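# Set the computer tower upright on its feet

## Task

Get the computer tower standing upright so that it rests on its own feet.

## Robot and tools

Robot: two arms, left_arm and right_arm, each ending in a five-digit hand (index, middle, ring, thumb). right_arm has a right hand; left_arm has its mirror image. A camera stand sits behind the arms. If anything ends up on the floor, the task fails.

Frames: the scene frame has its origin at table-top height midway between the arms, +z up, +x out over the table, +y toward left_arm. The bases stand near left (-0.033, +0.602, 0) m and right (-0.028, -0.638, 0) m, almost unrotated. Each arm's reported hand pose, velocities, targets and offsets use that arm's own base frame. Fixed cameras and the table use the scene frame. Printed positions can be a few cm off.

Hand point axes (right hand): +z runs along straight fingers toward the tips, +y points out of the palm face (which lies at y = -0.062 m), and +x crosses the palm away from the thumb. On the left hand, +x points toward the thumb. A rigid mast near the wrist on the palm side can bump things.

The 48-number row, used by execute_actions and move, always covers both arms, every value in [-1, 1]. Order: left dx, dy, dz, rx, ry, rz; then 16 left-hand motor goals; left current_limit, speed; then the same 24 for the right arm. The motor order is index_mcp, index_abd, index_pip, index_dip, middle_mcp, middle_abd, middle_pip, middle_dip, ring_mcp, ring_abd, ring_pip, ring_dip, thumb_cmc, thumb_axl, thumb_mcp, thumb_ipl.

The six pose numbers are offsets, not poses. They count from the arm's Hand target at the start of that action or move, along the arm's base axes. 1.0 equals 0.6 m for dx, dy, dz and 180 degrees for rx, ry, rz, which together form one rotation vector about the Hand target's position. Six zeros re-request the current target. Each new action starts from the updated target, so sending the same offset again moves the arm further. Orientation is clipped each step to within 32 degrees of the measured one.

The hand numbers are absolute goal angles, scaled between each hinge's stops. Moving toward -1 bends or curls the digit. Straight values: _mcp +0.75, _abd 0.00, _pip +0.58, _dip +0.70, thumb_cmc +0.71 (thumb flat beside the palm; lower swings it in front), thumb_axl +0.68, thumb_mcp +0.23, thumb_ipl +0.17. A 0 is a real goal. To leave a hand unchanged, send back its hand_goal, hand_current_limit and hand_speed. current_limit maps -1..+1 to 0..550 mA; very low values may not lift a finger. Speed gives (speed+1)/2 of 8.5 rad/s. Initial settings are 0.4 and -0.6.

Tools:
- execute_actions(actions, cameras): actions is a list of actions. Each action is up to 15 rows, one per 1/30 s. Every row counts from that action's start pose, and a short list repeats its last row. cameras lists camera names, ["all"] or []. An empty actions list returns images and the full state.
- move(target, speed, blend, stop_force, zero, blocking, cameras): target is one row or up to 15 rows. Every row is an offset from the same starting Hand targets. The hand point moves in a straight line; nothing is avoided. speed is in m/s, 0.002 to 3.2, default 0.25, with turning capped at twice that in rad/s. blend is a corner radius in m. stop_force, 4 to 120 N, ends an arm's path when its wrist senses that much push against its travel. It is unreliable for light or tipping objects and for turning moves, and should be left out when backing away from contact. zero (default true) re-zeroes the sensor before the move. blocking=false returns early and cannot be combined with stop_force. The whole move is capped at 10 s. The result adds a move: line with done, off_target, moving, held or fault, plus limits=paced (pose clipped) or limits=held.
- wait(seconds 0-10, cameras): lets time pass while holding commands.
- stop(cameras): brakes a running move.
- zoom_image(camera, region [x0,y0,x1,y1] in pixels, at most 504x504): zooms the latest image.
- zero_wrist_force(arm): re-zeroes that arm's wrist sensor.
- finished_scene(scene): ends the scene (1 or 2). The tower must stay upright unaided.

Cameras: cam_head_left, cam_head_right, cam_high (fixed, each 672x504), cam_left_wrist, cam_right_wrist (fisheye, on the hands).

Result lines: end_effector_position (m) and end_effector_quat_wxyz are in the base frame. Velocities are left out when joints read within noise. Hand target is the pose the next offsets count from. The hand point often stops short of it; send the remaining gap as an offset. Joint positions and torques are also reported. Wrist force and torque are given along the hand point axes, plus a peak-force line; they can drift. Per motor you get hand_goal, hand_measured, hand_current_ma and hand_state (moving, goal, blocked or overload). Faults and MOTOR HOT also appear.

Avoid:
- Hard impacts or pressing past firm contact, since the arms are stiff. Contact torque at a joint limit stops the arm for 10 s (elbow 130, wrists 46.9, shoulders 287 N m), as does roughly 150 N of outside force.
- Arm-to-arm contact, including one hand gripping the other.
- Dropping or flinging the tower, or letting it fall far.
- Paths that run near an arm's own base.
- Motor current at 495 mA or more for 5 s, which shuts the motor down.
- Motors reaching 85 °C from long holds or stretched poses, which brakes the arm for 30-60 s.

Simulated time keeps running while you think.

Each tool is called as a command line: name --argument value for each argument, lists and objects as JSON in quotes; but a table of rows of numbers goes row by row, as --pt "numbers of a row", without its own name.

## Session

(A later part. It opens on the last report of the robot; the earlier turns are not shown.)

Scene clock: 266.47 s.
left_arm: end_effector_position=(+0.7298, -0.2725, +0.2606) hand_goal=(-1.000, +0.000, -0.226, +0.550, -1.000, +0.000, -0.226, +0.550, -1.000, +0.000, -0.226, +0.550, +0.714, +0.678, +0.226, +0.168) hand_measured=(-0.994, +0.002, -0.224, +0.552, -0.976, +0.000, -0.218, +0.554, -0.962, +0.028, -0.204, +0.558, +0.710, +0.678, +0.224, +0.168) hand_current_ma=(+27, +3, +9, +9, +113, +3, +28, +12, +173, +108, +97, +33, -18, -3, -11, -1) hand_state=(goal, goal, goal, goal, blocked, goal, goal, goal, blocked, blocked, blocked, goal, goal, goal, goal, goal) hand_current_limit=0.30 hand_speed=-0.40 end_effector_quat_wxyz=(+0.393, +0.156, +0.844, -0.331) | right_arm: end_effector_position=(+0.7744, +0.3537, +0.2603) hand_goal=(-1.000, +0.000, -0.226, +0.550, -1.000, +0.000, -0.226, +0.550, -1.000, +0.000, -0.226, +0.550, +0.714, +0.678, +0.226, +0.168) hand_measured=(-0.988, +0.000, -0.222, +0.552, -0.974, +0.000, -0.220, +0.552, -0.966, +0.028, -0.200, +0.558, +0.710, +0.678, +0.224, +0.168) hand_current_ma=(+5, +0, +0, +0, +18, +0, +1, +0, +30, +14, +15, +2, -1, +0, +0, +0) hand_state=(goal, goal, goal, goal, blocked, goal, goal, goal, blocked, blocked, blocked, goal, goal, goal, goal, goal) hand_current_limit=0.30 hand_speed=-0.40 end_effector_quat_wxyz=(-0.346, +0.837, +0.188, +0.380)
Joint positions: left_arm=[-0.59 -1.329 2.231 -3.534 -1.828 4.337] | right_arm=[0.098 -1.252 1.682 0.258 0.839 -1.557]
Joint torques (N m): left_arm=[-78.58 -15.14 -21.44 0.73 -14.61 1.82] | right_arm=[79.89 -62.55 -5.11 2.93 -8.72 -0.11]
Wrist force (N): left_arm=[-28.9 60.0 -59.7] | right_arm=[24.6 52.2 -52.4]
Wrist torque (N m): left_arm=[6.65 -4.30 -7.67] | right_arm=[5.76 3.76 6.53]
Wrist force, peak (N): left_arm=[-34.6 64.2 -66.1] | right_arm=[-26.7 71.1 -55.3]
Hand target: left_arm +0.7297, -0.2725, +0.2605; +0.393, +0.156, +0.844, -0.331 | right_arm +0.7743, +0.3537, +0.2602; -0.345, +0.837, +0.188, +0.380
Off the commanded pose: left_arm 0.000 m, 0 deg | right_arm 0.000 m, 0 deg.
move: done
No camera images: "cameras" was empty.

move --pt "-0.0282 -0.0014 0.0243 0.001 -0.0206 0 -1 0 -0.226 0.55 -1 0 -0.226 0.55 -1 0 -0.226 0.55 0.714 0.678 0.226 0.168 0.3 -0.4 -0.0282 -0.0008 0.0243 0.0006 -0.0206 0 -1 0 -0.226 0.55 -1 0 -0.226 0.55 -1 0 -0.226 0.55 0.714 0.678 0.226 0.168 0.3 -0.4" --pt "-0.0617 -0.003 0.0462 0.0021 -0.0427 0 -1 0 -0.226 0.55 -1 0 -0.226 0.55 -1 0 -0.226 0.55 0.714 0.678 0.226 0.168 0.3 -0.4 -0.0618 -0.0019 0.0462 0.0013 -0.0428 0 -1 0 -0.226 0.55 -1 0 -0.226 0.55 -1 0 -0.226 0.55 0.714 0.678 0.226 0.168 0.3 -0.4" --speed 0.03 --blend 0.01 --cameras '["cam_high","cam_head_right"]'

Scene clock: 285.03 s.
left_arm: end_effector_position=(+0.6928, -0.2743, +0.2881) hand_goal=(-1.000, +0.000, -0.226, +0.550, -1.000, +0.000, -0.226, +0.550, -1.000, +0.000, -0.226, +0.550, +0.714, +0.678, +0.226, +0.168) hand_measured=(-0.994, +0.002, -0.224, +0.552, -0.976, +0.000, -0.218, +0.554, -0.962, +0.028, -0.204, +0.558, +0.710, +0.678, +0.224, +0.168) hand_current_ma=(+27, +3, +9, +9, +113, +3, +28, +12, +173, +108, +97, +33, -18, -3, -11, -1) hand_state=(goal, goal, goal, goal, blocked, goal, goal, goal, blocked, blocked, blocked, goal, goal, goal, goal, goal) hand_current_limit=0.30 hand_speed=-0.40 end_effector_quat_wxyz=(+0.448, +0.179, +0.817, -0.317) | right_arm: end_effector_position=(+0.7373, +0.3526, +0.2878) hand_goal=(-1.000, +0.000, -0.226, +0.550, -1.000, +0.000, -0.226, +0.550, -1.000, +0.000, -0.226, +0.550, +0.714, +0.678, +0.226, +0.168) hand_measured=(-0.988, +0.000, -0.222, +0.552, -0.974, +0.000, -0.220, +0.552, -0.966, +0.028, -0.200, +0.558, +0.710, +0.678, +0.224, +0.168) hand_current_ma=(+5, +0, +0, +0, +18, +0, +1, +0, +30, +14, +15, +2, -1, +0, +0, +0) hand_state=(goal, goal, goal, goal, blocked, goal, goal, goal, blocked, blocked, blocked, goal, goal, goal, goal, goal) hand_current_limit=0.30 hand_speed=-0.40 end_effector_quat_wxyz=(-0.334, +0.809, +0.210, +0.435)
Joint positions: left_arm=[-0.659 -1.389 2.316 -3.654 -1.729 4.382] | right_arm=[0.105 -1.366 1.806 0.119 0.85 -1.562]
Joint torques (N m): left_arm=[-61.93 -74.21 -71.74 -13.54 -10.53 5.13] | right_arm=[72.64 -75.56 -42.82 -6.06 -10.94 -4.16]
Wrist force (N): left_arm=[37.6 64.2 -49.6] | right_arm=[-23.5 63.0 -54.5]
Wrist torque (N m): left_arm=[5.64 -4.19 -1.30] | right_arm=[6.06 4.16 2.39]
Wrist force, peak (N): left_arm=[37.8 64.3 -49.7] | right_arm=[-20.2 63.7 -55.7]
Hand target: left_arm +0.6927, -0.2743, +0.2882; +0.448, +0.179, +0.817, -0.317 | right_arm +0.7373, +0.3526, +0.2879; -0.334, +0.809, +0.210, +0.435
Off the commanded pose: left_arm 0.000 m, 0 deg | right_arm 0.000 m, 0 deg.
move: done
Images, in order (width x height): cam_head_right 672x504, cam_high 672x504.

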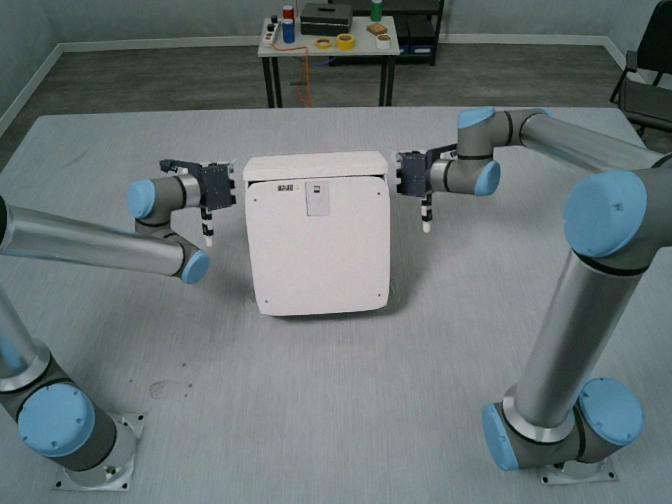

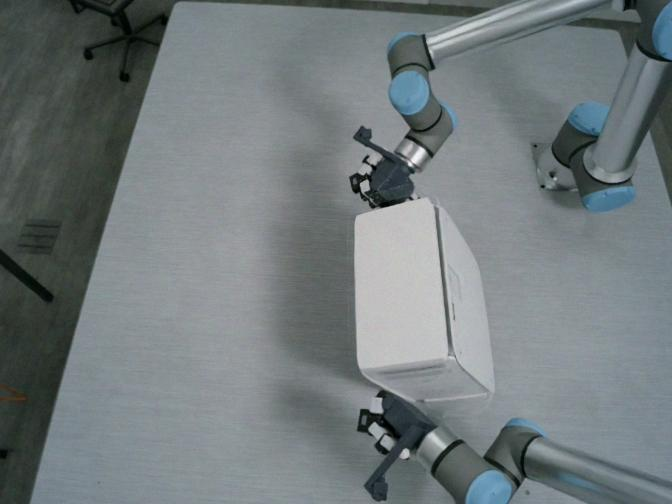

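move --pt "-0.029 -0.0014 0.0097 0.0008 -0.0167 0 -1 0 -0.226 0.55 -1 0 -0.226 0.55 -1 0 -0.226 0.55 0.714 0.678 0.226 0.168 0.3 -0.4 -0.029 -0.0009 0.0097 0.0005 -0.0167 0 -1 0 -0.226 0.55 -1 0 -0.226 0.55 -1 0 -0.226 0.55 0.714 0.678 0.226 0.168 0.3 -0.4" --pt "-0.0559 -0.0027 0.0223 0.0016 -0.0333 0 -1 0 -0.226 0.55 -1 0 -0.226 0.55 -1 0 -0.226 0.55 0.714 0.678 0.226 0.168 0.3 -0.4 -0.056 -0.0017 0.0223 0.001 -0.0333 0 -1 0 -0.226 0.55 -1 0 -0.226 0.55 -1 0 -0.226 0.55 0.714 0.678 0.226 0.168 0.3 -0.4" --speed 0.025 --blend 0.008 --cameras '["cam_high","cam_head_right"]'

Scene clock: 303.97 s.
left_arm: end_effector_position=(+0.6592, -0.2759, +0.3015) hand_goal=(-1.000, +0.000, -0.226, +0.550, -1.000, +0.000, -0.226, +0.550, -1.000, +0.000, -0.226, +0.550, +0.714, +0.678, +0.226, +0.168) hand_measured=(-0.994, +0.002, -0.224, +0.552, -0.976, +0.000, -0.218, +0.554, -0.962, +0.028, -0.204, +0.558, +0.710, +0.678, +0.224, +0.168) hand_current_ma=(+27, +3, +9, +9, +113, +3, +28, +12, +173, +108, +97, +33, -18, -3, -11, -1) hand_state=(goal, goal, goal, goal, blocked, goal, goal, goal, blocked, blocked, blocked, goal, goal, goal, goal, goal) hand_current_limit=0.30 hand_speed=-0.40 end_effector_quat_wxyz=(+0.489, +0.197, +0.793, -0.305) | right_arm: end_effector_position=(+0.7037, +0.3515, +0.3013) hand_goal=(-1.000, +0.000, -0.226, +0.550, -1.000, +0.000, -0.226, +0.550, -1.000, +0.000, -0.226, +0.550, +0.714, +0.678, +0.226, +0.168) hand_measured=(-0.990, +0.000, -0.222, +0.552, -0.974, +0.000, -0.220, +0.552, -0.966, +0.028, -0.200, +0.558, +0.710, +0.678, +0.224, +0.168) hand_current_ma=(+4, +0, +0, +0, +18, +0, +1, +0, +30, +14, +15, +2, -1, +0, +0, +0) hand_state=(goal, goal, goal, goal, blocked, goal, goal, goal, blocked, blocked, blocked, goal, goal, goal, goal, goal) hand_current_limit=0.30 hand_speed=-0.40 end_effector_quat_wxyz=(-0.324, +0.785, +0.227, +0.477)
Joint positions: left_arm=[-0.727 -1.423 2.39 -3.766 -1.64 4.423] | right_arm=[0.112 -1.453 1.911 -0.001 0.86 -1.567]
Joint torques (N m): left_arm=[-54.66 -36.5 -21.31 4.11 -10.23 5.5] | right_arm=[75.24 -37.41 -10.06 -0.22 -8.83 -5.25]
Wrist force (N): left_arm=[-22.9 44.4 -48.6] | right_arm=[21.8 55.0 -65.8]
Wrist torque (N m): left_arm=[5.41 -3.62 -6.02] | right_arm=[7.08 4.74 6.47]
Wrist force, peak (N): left_arm=[-31.2 54.7 -66.5] | right_arm=[30.6 55.1 -66.1]
Hand target: left_arm +0.6592, -0.2759, +0.3016; +0.490, +0.197, +0.793, -0.305 | right_arm +0.7037, +0.3515, +0.3013; -0.324, +0.785, +0.227, +0.477
Off the commanded pose: left_arm 0.000 m, 0 deg | right_arm 0.000 m, 0 deg.
move: done
Images, in order (width x height): cam_head_right 672x504, cam_high 672x504.

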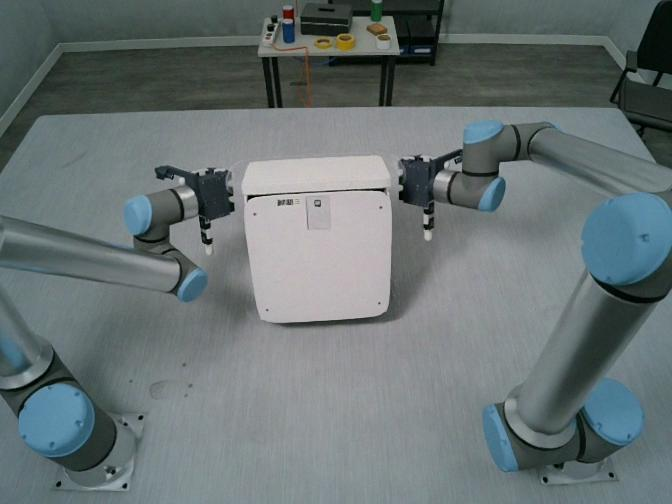

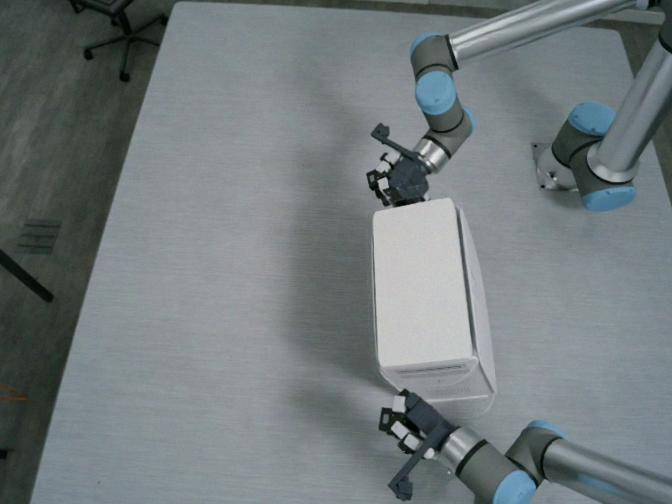

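move --pt "-0.0449 -0.0027 0.0213 0.0013 -0.0277 0 -1 0 -0.226 0.55 -1 0 -0.226 0.55 -1 0 -0.226 0.55 0.714 0.678 0.226 0.168 0.3 -0.4 -0.045 -0.0014 0.0213 0.0008 -0.0278 0 -1 0 -0.226 0.55 -1 0 -0.226 0.55 -1 0 -0.226 0.55 0.714 0.678 0.226 0.168 0.3 -0.4" --pt "-0.0924 -0.005 0.0362 0.0027 -0.0555 0 -1 0 -0.226 0.55 -1 0 -0.226 0.55 -1 0 -0.226 0.55 0.714 0.678 0.226 0.168 0.3 -0.4 -0.0925 -0.0028 0.0362 0.0017 -0.0556 0 -1 0 -0.226 0.55 -1 0 -0.226 0.55 -1 0 -0.226 0.55 0.714 0.678 0.226 0.168 0.3 -0.4" --speed 0.025 --blend 0.008 --cameras '["cam_high","cam_head_right"]'

Scene clock: 317.63 s.
left_arm: end_effector_position=(+0.6038, -0.2789, +0.3233) hand_goal=(-1.000, +0.000, -0.226, +0.550, -1.000, +0.000, -0.226, +0.550, -1.000, +0.000, -0.226, +0.550, +0.714, +0.678, +0.226, +0.168) hand_measured=(-0.994, +0.002, -0.224, +0.552, -0.976, +0.000, -0.218, +0.554, -0.962, +0.028, -0.204, +0.558, +0.710, +0.678, +0.224, +0.168) hand_current_ma=(+27, +3, +9, +9, +113, +3, +28, +12, +173, +108, +97, +33, -18, -3, -11, -1) hand_state=(goal, goal, goal, goal, blocked, goal, goal, goal, blocked, blocked, blocked, goal, goal, goal, goal, goal) hand_current_limit=0.30 hand_speed=-0.40 end_effector_quat_wxyz=(+0.556, +0.224, +0.749, -0.283) | right_arm: end_effector_position=(+0.6482, +0.3499, +0.3230) hand_goal=(-1.000, +0.000, -0.226, +0.550, -1.000, +0.000, -0.226, +0.550, -1.000, +0.000, -0.226, +0.550, +0.714, +0.678, +0.226, +0.168) hand_measured=(-0.992, +0.000, -0.222, +0.552, -0.974, +0.000, -0.220, +0.552, -0.966, +0.028, -0.200, +0.558, +0.710, +0.678, +0.224, +0.168) hand_current_ma=(+2, +0, +0, +0, +18, +0, +1, +0, +30, +14, +15, +2, -1, +0, +0, +0) hand_state=(goal, goal, goal, goal, blocked, goal, goal, goal, blocked, blocked, blocked, goal, goal, goal, goal, goal) hand_current_limit=0.30 hand_speed=-0.40 end_effector_quat_wxyz=(-0.305, +0.739, +0.253, +0.545)
Joint positions: left_arm=[-0.861 -1.465 2.503 -3.955 -1.475 4.51] | right_arm=[0.125 -1.592 2.073 -0.189 0.878 -1.58]
Joint torques (N m): left_arm=[-44.86 -52.88 -54.18 -6.04 -7.41 4.06] | right_arm=[80.69 -20.61 -4.17 1.15 -11.81 -6.26]
Wrist force (N): left_arm=[26.1 44.1 -48.0] | right_arm=[33.0 70.5 -87.2]
Wrist torque (N m): left_arm=[5.26 -4.09 -0.99] | right_arm=[9.32 6.22 8.78]
Wrist force, peak (N): left_arm=[25.9 48.8 -48.3] | right_arm=[33.0 72.1 -89.1]
Hand target: left_arm +0.6037, -0.2789, +0.3233; +0.556, +0.224, +0.749, -0.283 | right_arm +0.6482, +0.3499, +0.3230; -0.305, +0.739, +0.253, +0.545
Off the commanded pose: left_arm 0.000 m, 0 deg | right_arm 0.000 m, 0 deg.
move: done
Images, in order (width x height): cam_head_right 672x504, cam_high 672x504.

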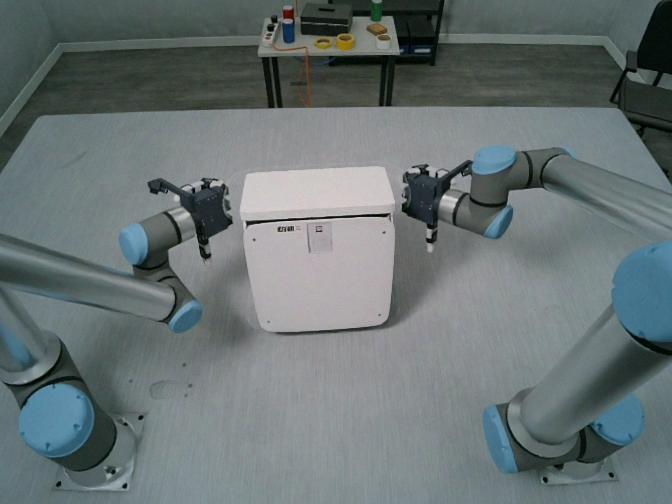

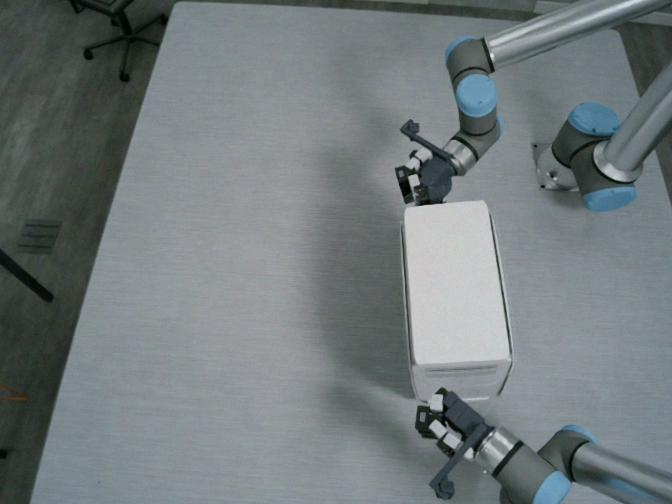

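move --pt "-0.0484 -0.0023 0.0091 0.0013 -0.0277 0 -1 0 -0.226 0.55 -1 0 -0.226 0.55 -1 0 -0.226 0.55 0.714 0.678 0.226 0.168 0.3 -0.4 -0.0485 -0.0025 0.0125 0.0008 -0.0278 0 -1 0 -0.226 0.55 -1 0 -0.226 0.55 -1 0 -0.226 0.55 0.714 0.678 0.226 0.168 0.3 -0.4" --pt "-0.0977 -0.0047 0.0156 0.0027 -0.0555 0 -1 0 -0.226 0.55 -1 0 -0.226 0.55 -1 0 -0.226 0.55 0.714 0.678 0.226 0.168 0.3 -0.4 -0.0978 -0.0041 0.019 0.0017 -0.0556 0 -1 0 -0.226 0.55 -1 0 -0.226 0.55 -1 0 -0.226 0.55 0.714 0.678 0.226 0.168 0.3 -0.4" --speed 0.025 --blend 0.008 --cameras '["cam_high","cam_head_right"]'

Scene clock: 331.20 s.
left_arm: end_effector_position=(+0.5452, -0.2817, +0.3326) hand_goal=(-1.000, +0.000, -0.226, +0.550, -1.000, +0.000, -0.226, +0.550, -1.000, +0.000, -0.226, +0.550, +0.714, +0.678, +0.226, +0.168) hand_measured=(-0.996, +0.002, -0.224, +0.552, -0.976, +0.000, -0.218, +0.554, -0.962, +0.028, -0.204, +0.558, +0.710, +0.678, +0.224, +0.168) hand_current_ma=(+14, +3, +9, +9, +113, +3, +28, +12, +173, +108, +97, +33, -13, -3, -11, -1) hand_state=(goal, goal, goal, goal, blocked, goal, goal, goal, blocked, blocked, blocked, goal, goal, goal, goal, goal) hand_current_limit=0.30 hand_speed=-0.40 end_effector_quat_wxyz=(+0.618, +0.251, +0.699, -0.260) | right_arm: end_effector_position=(+0.5895, +0.3474, +0.3344) hand_goal=(-1.000, +0.000, -0.226, +0.550, -1.000, +0.000, -0.226, +0.550, -1.000, +0.000, -0.226, +0.550, +0.714, +0.678, +0.226, +0.168) hand_measured=(-0.996, +0.000, -0.222, +0.552, -0.974, +0.000, -0.220, +0.552, -0.966, +0.028, -0.200, +0.558, +0.710, +0.678, +0.224, +0.168) hand_current_ma=(+1, +0, +0, +0, +18, +0, +1, +0, +30, +14, +15, +2, -1, +0, +0, +0) hand_state=(goal, goal, goal, goal, blocked, goal, goal, goal, blocked, blocked, blocked, goal, goal, goal, goal, goal) hand_current_limit=0.30 hand_speed=-0.40 end_effector_quat_wxyz=(-0.283, +0.688, +0.277, +0.608)
Joint positions: left_arm=[-1.033 -1.454 2.613 -4.194 -1.282 4.629] | right_arm=[0.141 -1.72 2.235 -0.386 0.897 -1.598]
Joint torques (N m): left_arm=[-19.43 -16.43 -13.56 -4.9 -0.96 3.21] | right_arm=[19.39 -38.28 -24.8 -3.95 3.6 -1.93]
Wrist force (N): left_arm=[-0.4 11.7 -1.1] | right_arm=[-0.3 -0.1 1.5]
Wrist torque (N m): left_arm=[0.22 -0.41 -1.27] | right_arm=[-0.22 0.07 0.27]
Wrist force, peak (N): left_arm=[25.6 44.5 -48.8] | right_arm=[32.6 70.3 -87.2]
Hand target: left_arm +0.5451, -0.2818, +0.3326; +0.618, +0.251, +0.698, -0.260 | right_arm +0.5895, +0.3474, +0.3344; -0.283, +0.688, +0.277, +0.608
Off the commanded pose: left_arm 0.000 m, 0 deg | right_arm 0.000 m, 0 deg.
move: done
Images, in order (width x height): cam_head_right 672x504, cam_high 672x504.

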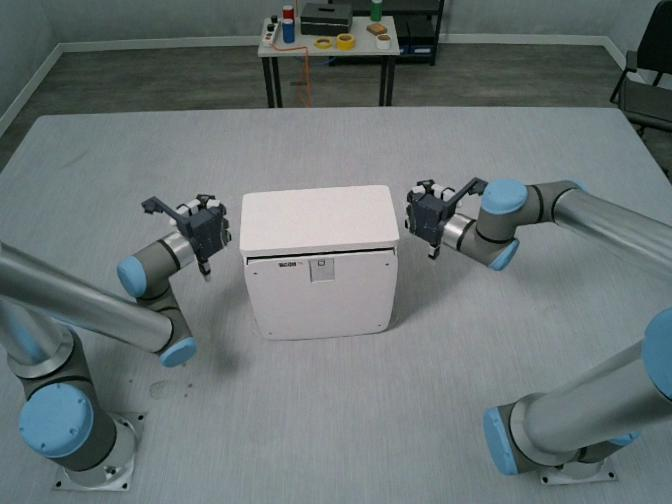

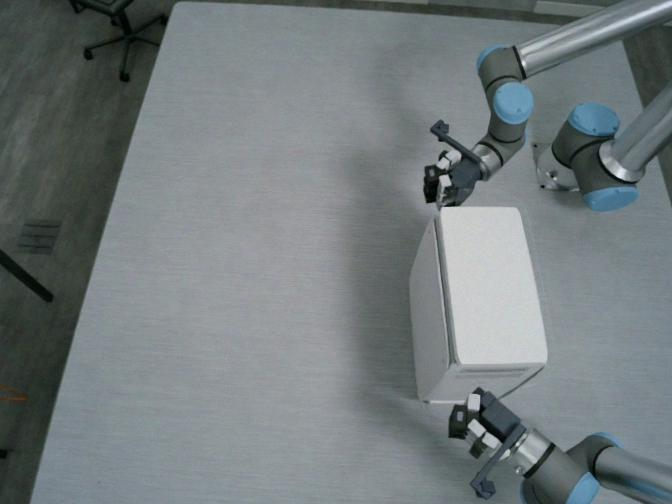

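move --target '[-0.0096,0.2,0.02,0,0,0,-1,0,-0.226,0.55,-1,0,-0.226,0.55,-1,0,-0.226,0.55,0.714,0.678,0.226,0.168,0.3,-0.4, 0.006,-0.2,0.02,0,0,0,-1,0,-0.226,0.55,-1,0,-0.226,0.55,-1,0,-0.226,0.55,0.714,0.678,0.226,0.168,0.3,-0.4]' --speed 0.08 --cameras '["cam_high","cam_head_right","cam_head_left"]'

zoom_image --camera "cam_head_right" --region '[220, 160, 420, 360]'

wait --seconds 0.5 --cameras '["cam_high"]'

Scene clock: 342.00 s.
left_arm: end_effector_position=(+0.5393, -0.1618, +0.3446) hand_goal=(-1.000, +0.000, -0.226, +0.550, -1.000, +0.000, -0.226, +0.550, -1.000, +0.000, -0.226, +0.550, +0.714, +0.678, +0.226, +0.168) hand_measured=(-0.996, +0.002, -0.224, +0.552, -0.976, +0.000, -0.218, +0.554, -0.962, +0.028, -0.204, +0.558, +0.710, +0.678, +0.224, +0.168) hand_current_ma=(+14, +3, +9, +9, +113, +3, +28, +12, +173, +108, +97, +33, -13, -3, -11, -1) hand_state=(goal, goal, goal, goal, blocked, goal, goal, goal, blocked, blocked, blocked, goal, goal, goal, goal, goal) hand_current_limit=0.30 hand_speed=-0.40 end_effector_quat_wxyz=(+0.618, +0.251, +0.698, -0.260) | right_arm: end_effector_position=(+0.5931, +0.2275, +0.3464) hand_goal=(-1.000, +0.000, -0.226, +0.550, -1.000, +0.000, -0.226, +0.550, -1.000, +0.000, -0.226, +0.550, +0.714, +0.678, +0.226, +0.168) hand_measured=(-0.996, +0.000, -0.222, +0.552, -0.974, +0.000, -0.220, +0.552, -0.966, +0.028, -0.200, +0.558, +0.710, +0.678, +0.224, +0.168) hand_current_ma=(+1, +0, +0, +0, +18, +0, +1, +0, +30, +14, +15, +2, +0, +0, +0, +0) hand_state=(goal, goal, goal, goal, blocked, goal, goal, goal, blocked, blocked, blocked, goal, goal, goal, goal, goal) hand_current_limit=0.30 hand_speed=-0.40 end_effector_quat_wxyz=(-0.283, +0.688, +0.277, +0.608)
Joint positions: left_arm=[-0.79 -1.574 2.7 -4.166 -1.523 4.654] | right_arm=[-0.188 -1.814 2.285 -0.284 0.571 -1.675]
Joint torques (N m): left_arm=[13.87 -40.33 -13.6 1.35 -1.99 2.52] | right_arm=[-13.4 -27.92 -24.55 1.44 -5.24 -1.94]
Wrist force (N): left_arm=[0.4 -0.4 -0.2] | right_arm=[-0.1 1.0 1.2]
Wrist torque (N m): left_arm=[0.07 -0.34 -0.24] | right_arm=[-0.05 0.03 0.30]
Wrist force, peak (N): left_arm=[-1.1 14.3 -0.9] | right_arm=[-0.8 -0.2 2.0]
Hand target: left_arm +0.5393, -0.1618, +0.3446; +0.618, +0.251, +0.698, -0.260 | right_arm +0.5931, +0.2274, +0.3464; -0.283, +0.688, +0.277, +0.608
Off the commanded pose: left_arm 0.000 m, 0 deg | right_arm 0.000 m, 0 deg.
move: done
Images, in order (width x height): cam_head_left 672x504, cam_head_right 672x504, cam_high 672x504.

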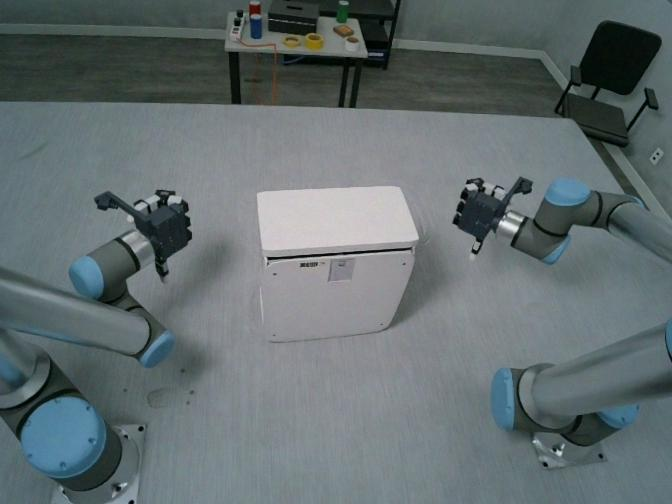

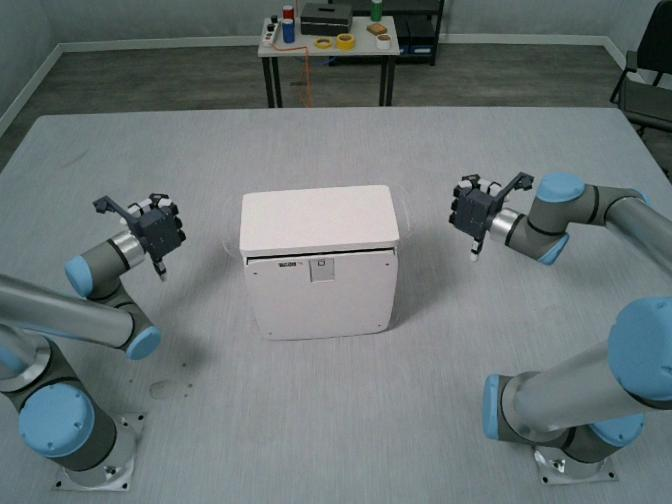

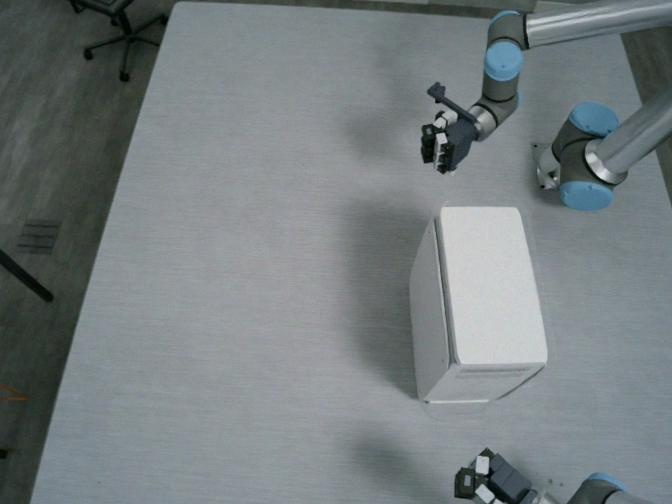

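Scaled by 2.520.

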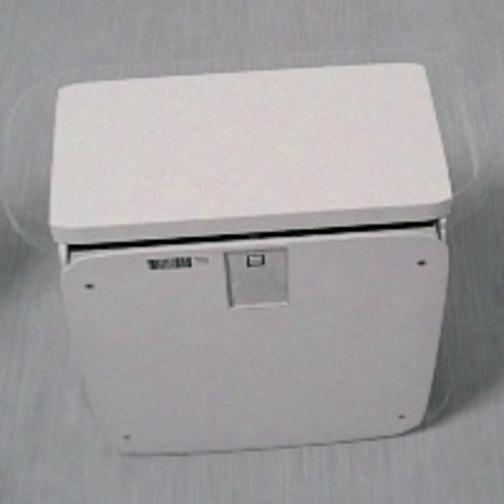

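Scene clock: 342.50 s.
left_arm: end_effector_position=(+0.5393, -0.1618, +0.3446) hand_goal=(-1.000, +0.000, -0.226, +0.550, -1.000, +0.000, -0.226, +0.550, -1.000, +0.000, -0.226, +0.550, +0.714, +0.678, +0.226, +0.168) hand_measured=(-0.996, +0.002, -0.224, +0.552, -0.976, +0.000, -0.218, +0.554, -0.962, +0.028, -0.204, +0.558, +0.710, +0.678, +0.224, +0.168) hand_current_ma=(+14, +3, +9, +9, +113, +3, +28, +12, +173, +108, +97, +33, -13, -3, -11, -1) hand_state=(goal, goal, goal, goal, blocked, goal, goal, goal, blocked, blocked, blocked, goal, goal, goal, goal, goal) hand_current_limit=0.30 hand_speed=-0.40 end_effector_quat_wxyz=(+0.618, +0.251, +0.698, -0.260) | right_arm: end_effector_position=(+0.5931, +0.2274, +0.3464) hand_goal=(-1.000, +0.000, -0.226, +0.550, -1.000, +0.000, -0.226, +0.550, -1.000, +0.000, -0.226, +0.550, +0.714, +0.678, +0.226, +0.168) hand_measured=(-0.996, +0.000, -0.222, +0.552, -0.974, +0.000, -0.220, +0.552, -0.966, +0.028, -0.200, +0.558, +0.710, +0.678, +0.224, +0.168) hand_current_ma=(+1, +0, +0, +0, +18, +0, +1, +0, +30, +14, +15, +2, +0, +0, +0, +0) hand_state=(goal, goal, goal, goal, blocked, goal, goal, goal, blocked, blocked, blocked, goal, goal, goal, goal, goal) hand_current_limit=0.30 hand_speed=-0.40 end_effector_quat_wxyz=(-0.283, +0.688, +0.277, +0.608)
Joint positions: left_arm=[-0.79 -1.574 2.7 -4.166 -1.523 4.654] | right_arm=[-0.189 -1.814 2.285 -0.284 0.571 -1.675]
Joint torques (N m): left_arm=[13.31 -39.67 -14.32 1.25 -2.02 2.1] | right_arm=[-17.54 -30.35 -24.72 1.76 -4.81 -1.88]
Wrist force (N): left_arm=[0.1 0.0 0.2] | right_arm=[-0.2 0.8 1.0]
Wrist torque (N m): left_arm=[0.10 -0.31 -0.26] | right_arm=[-0.06 0.05 0.28]
Wrist force, peak (N): left_arm=[0.4 -0.9 0.1] | right_arm=[0.2 0.7 1.5]
Hand target: left_arm +0.5393, -0.1618, +0.3446; +0.618, +0.251, +0.698, -0.260 | right_arm +0.5931, +0.2274, +0.3464; -0.283, +0.688, +0.277, +0.608
Off the commanded pose: left_arm 0.000 m, 0 deg | right_arm 0.000 m, 0 deg.
wait: 0.50 s; at rest by 0.17 s
Images, in order (width x height): cam_high 672x504.

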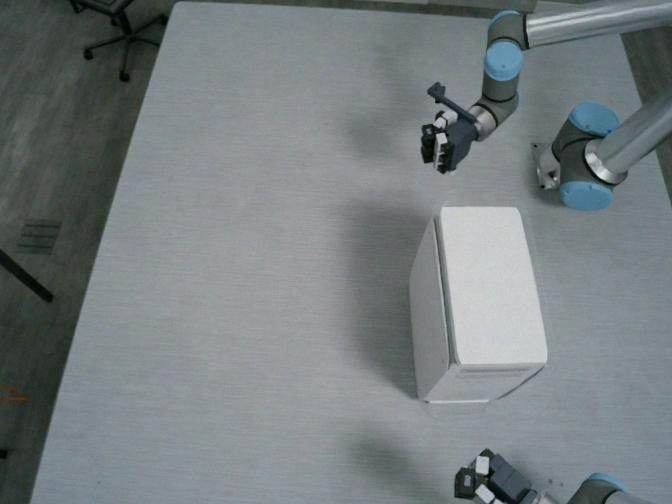

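Standing upright, stable, and both arms are clear.

finished_scene --scene 2

The scene is finished: the task was done.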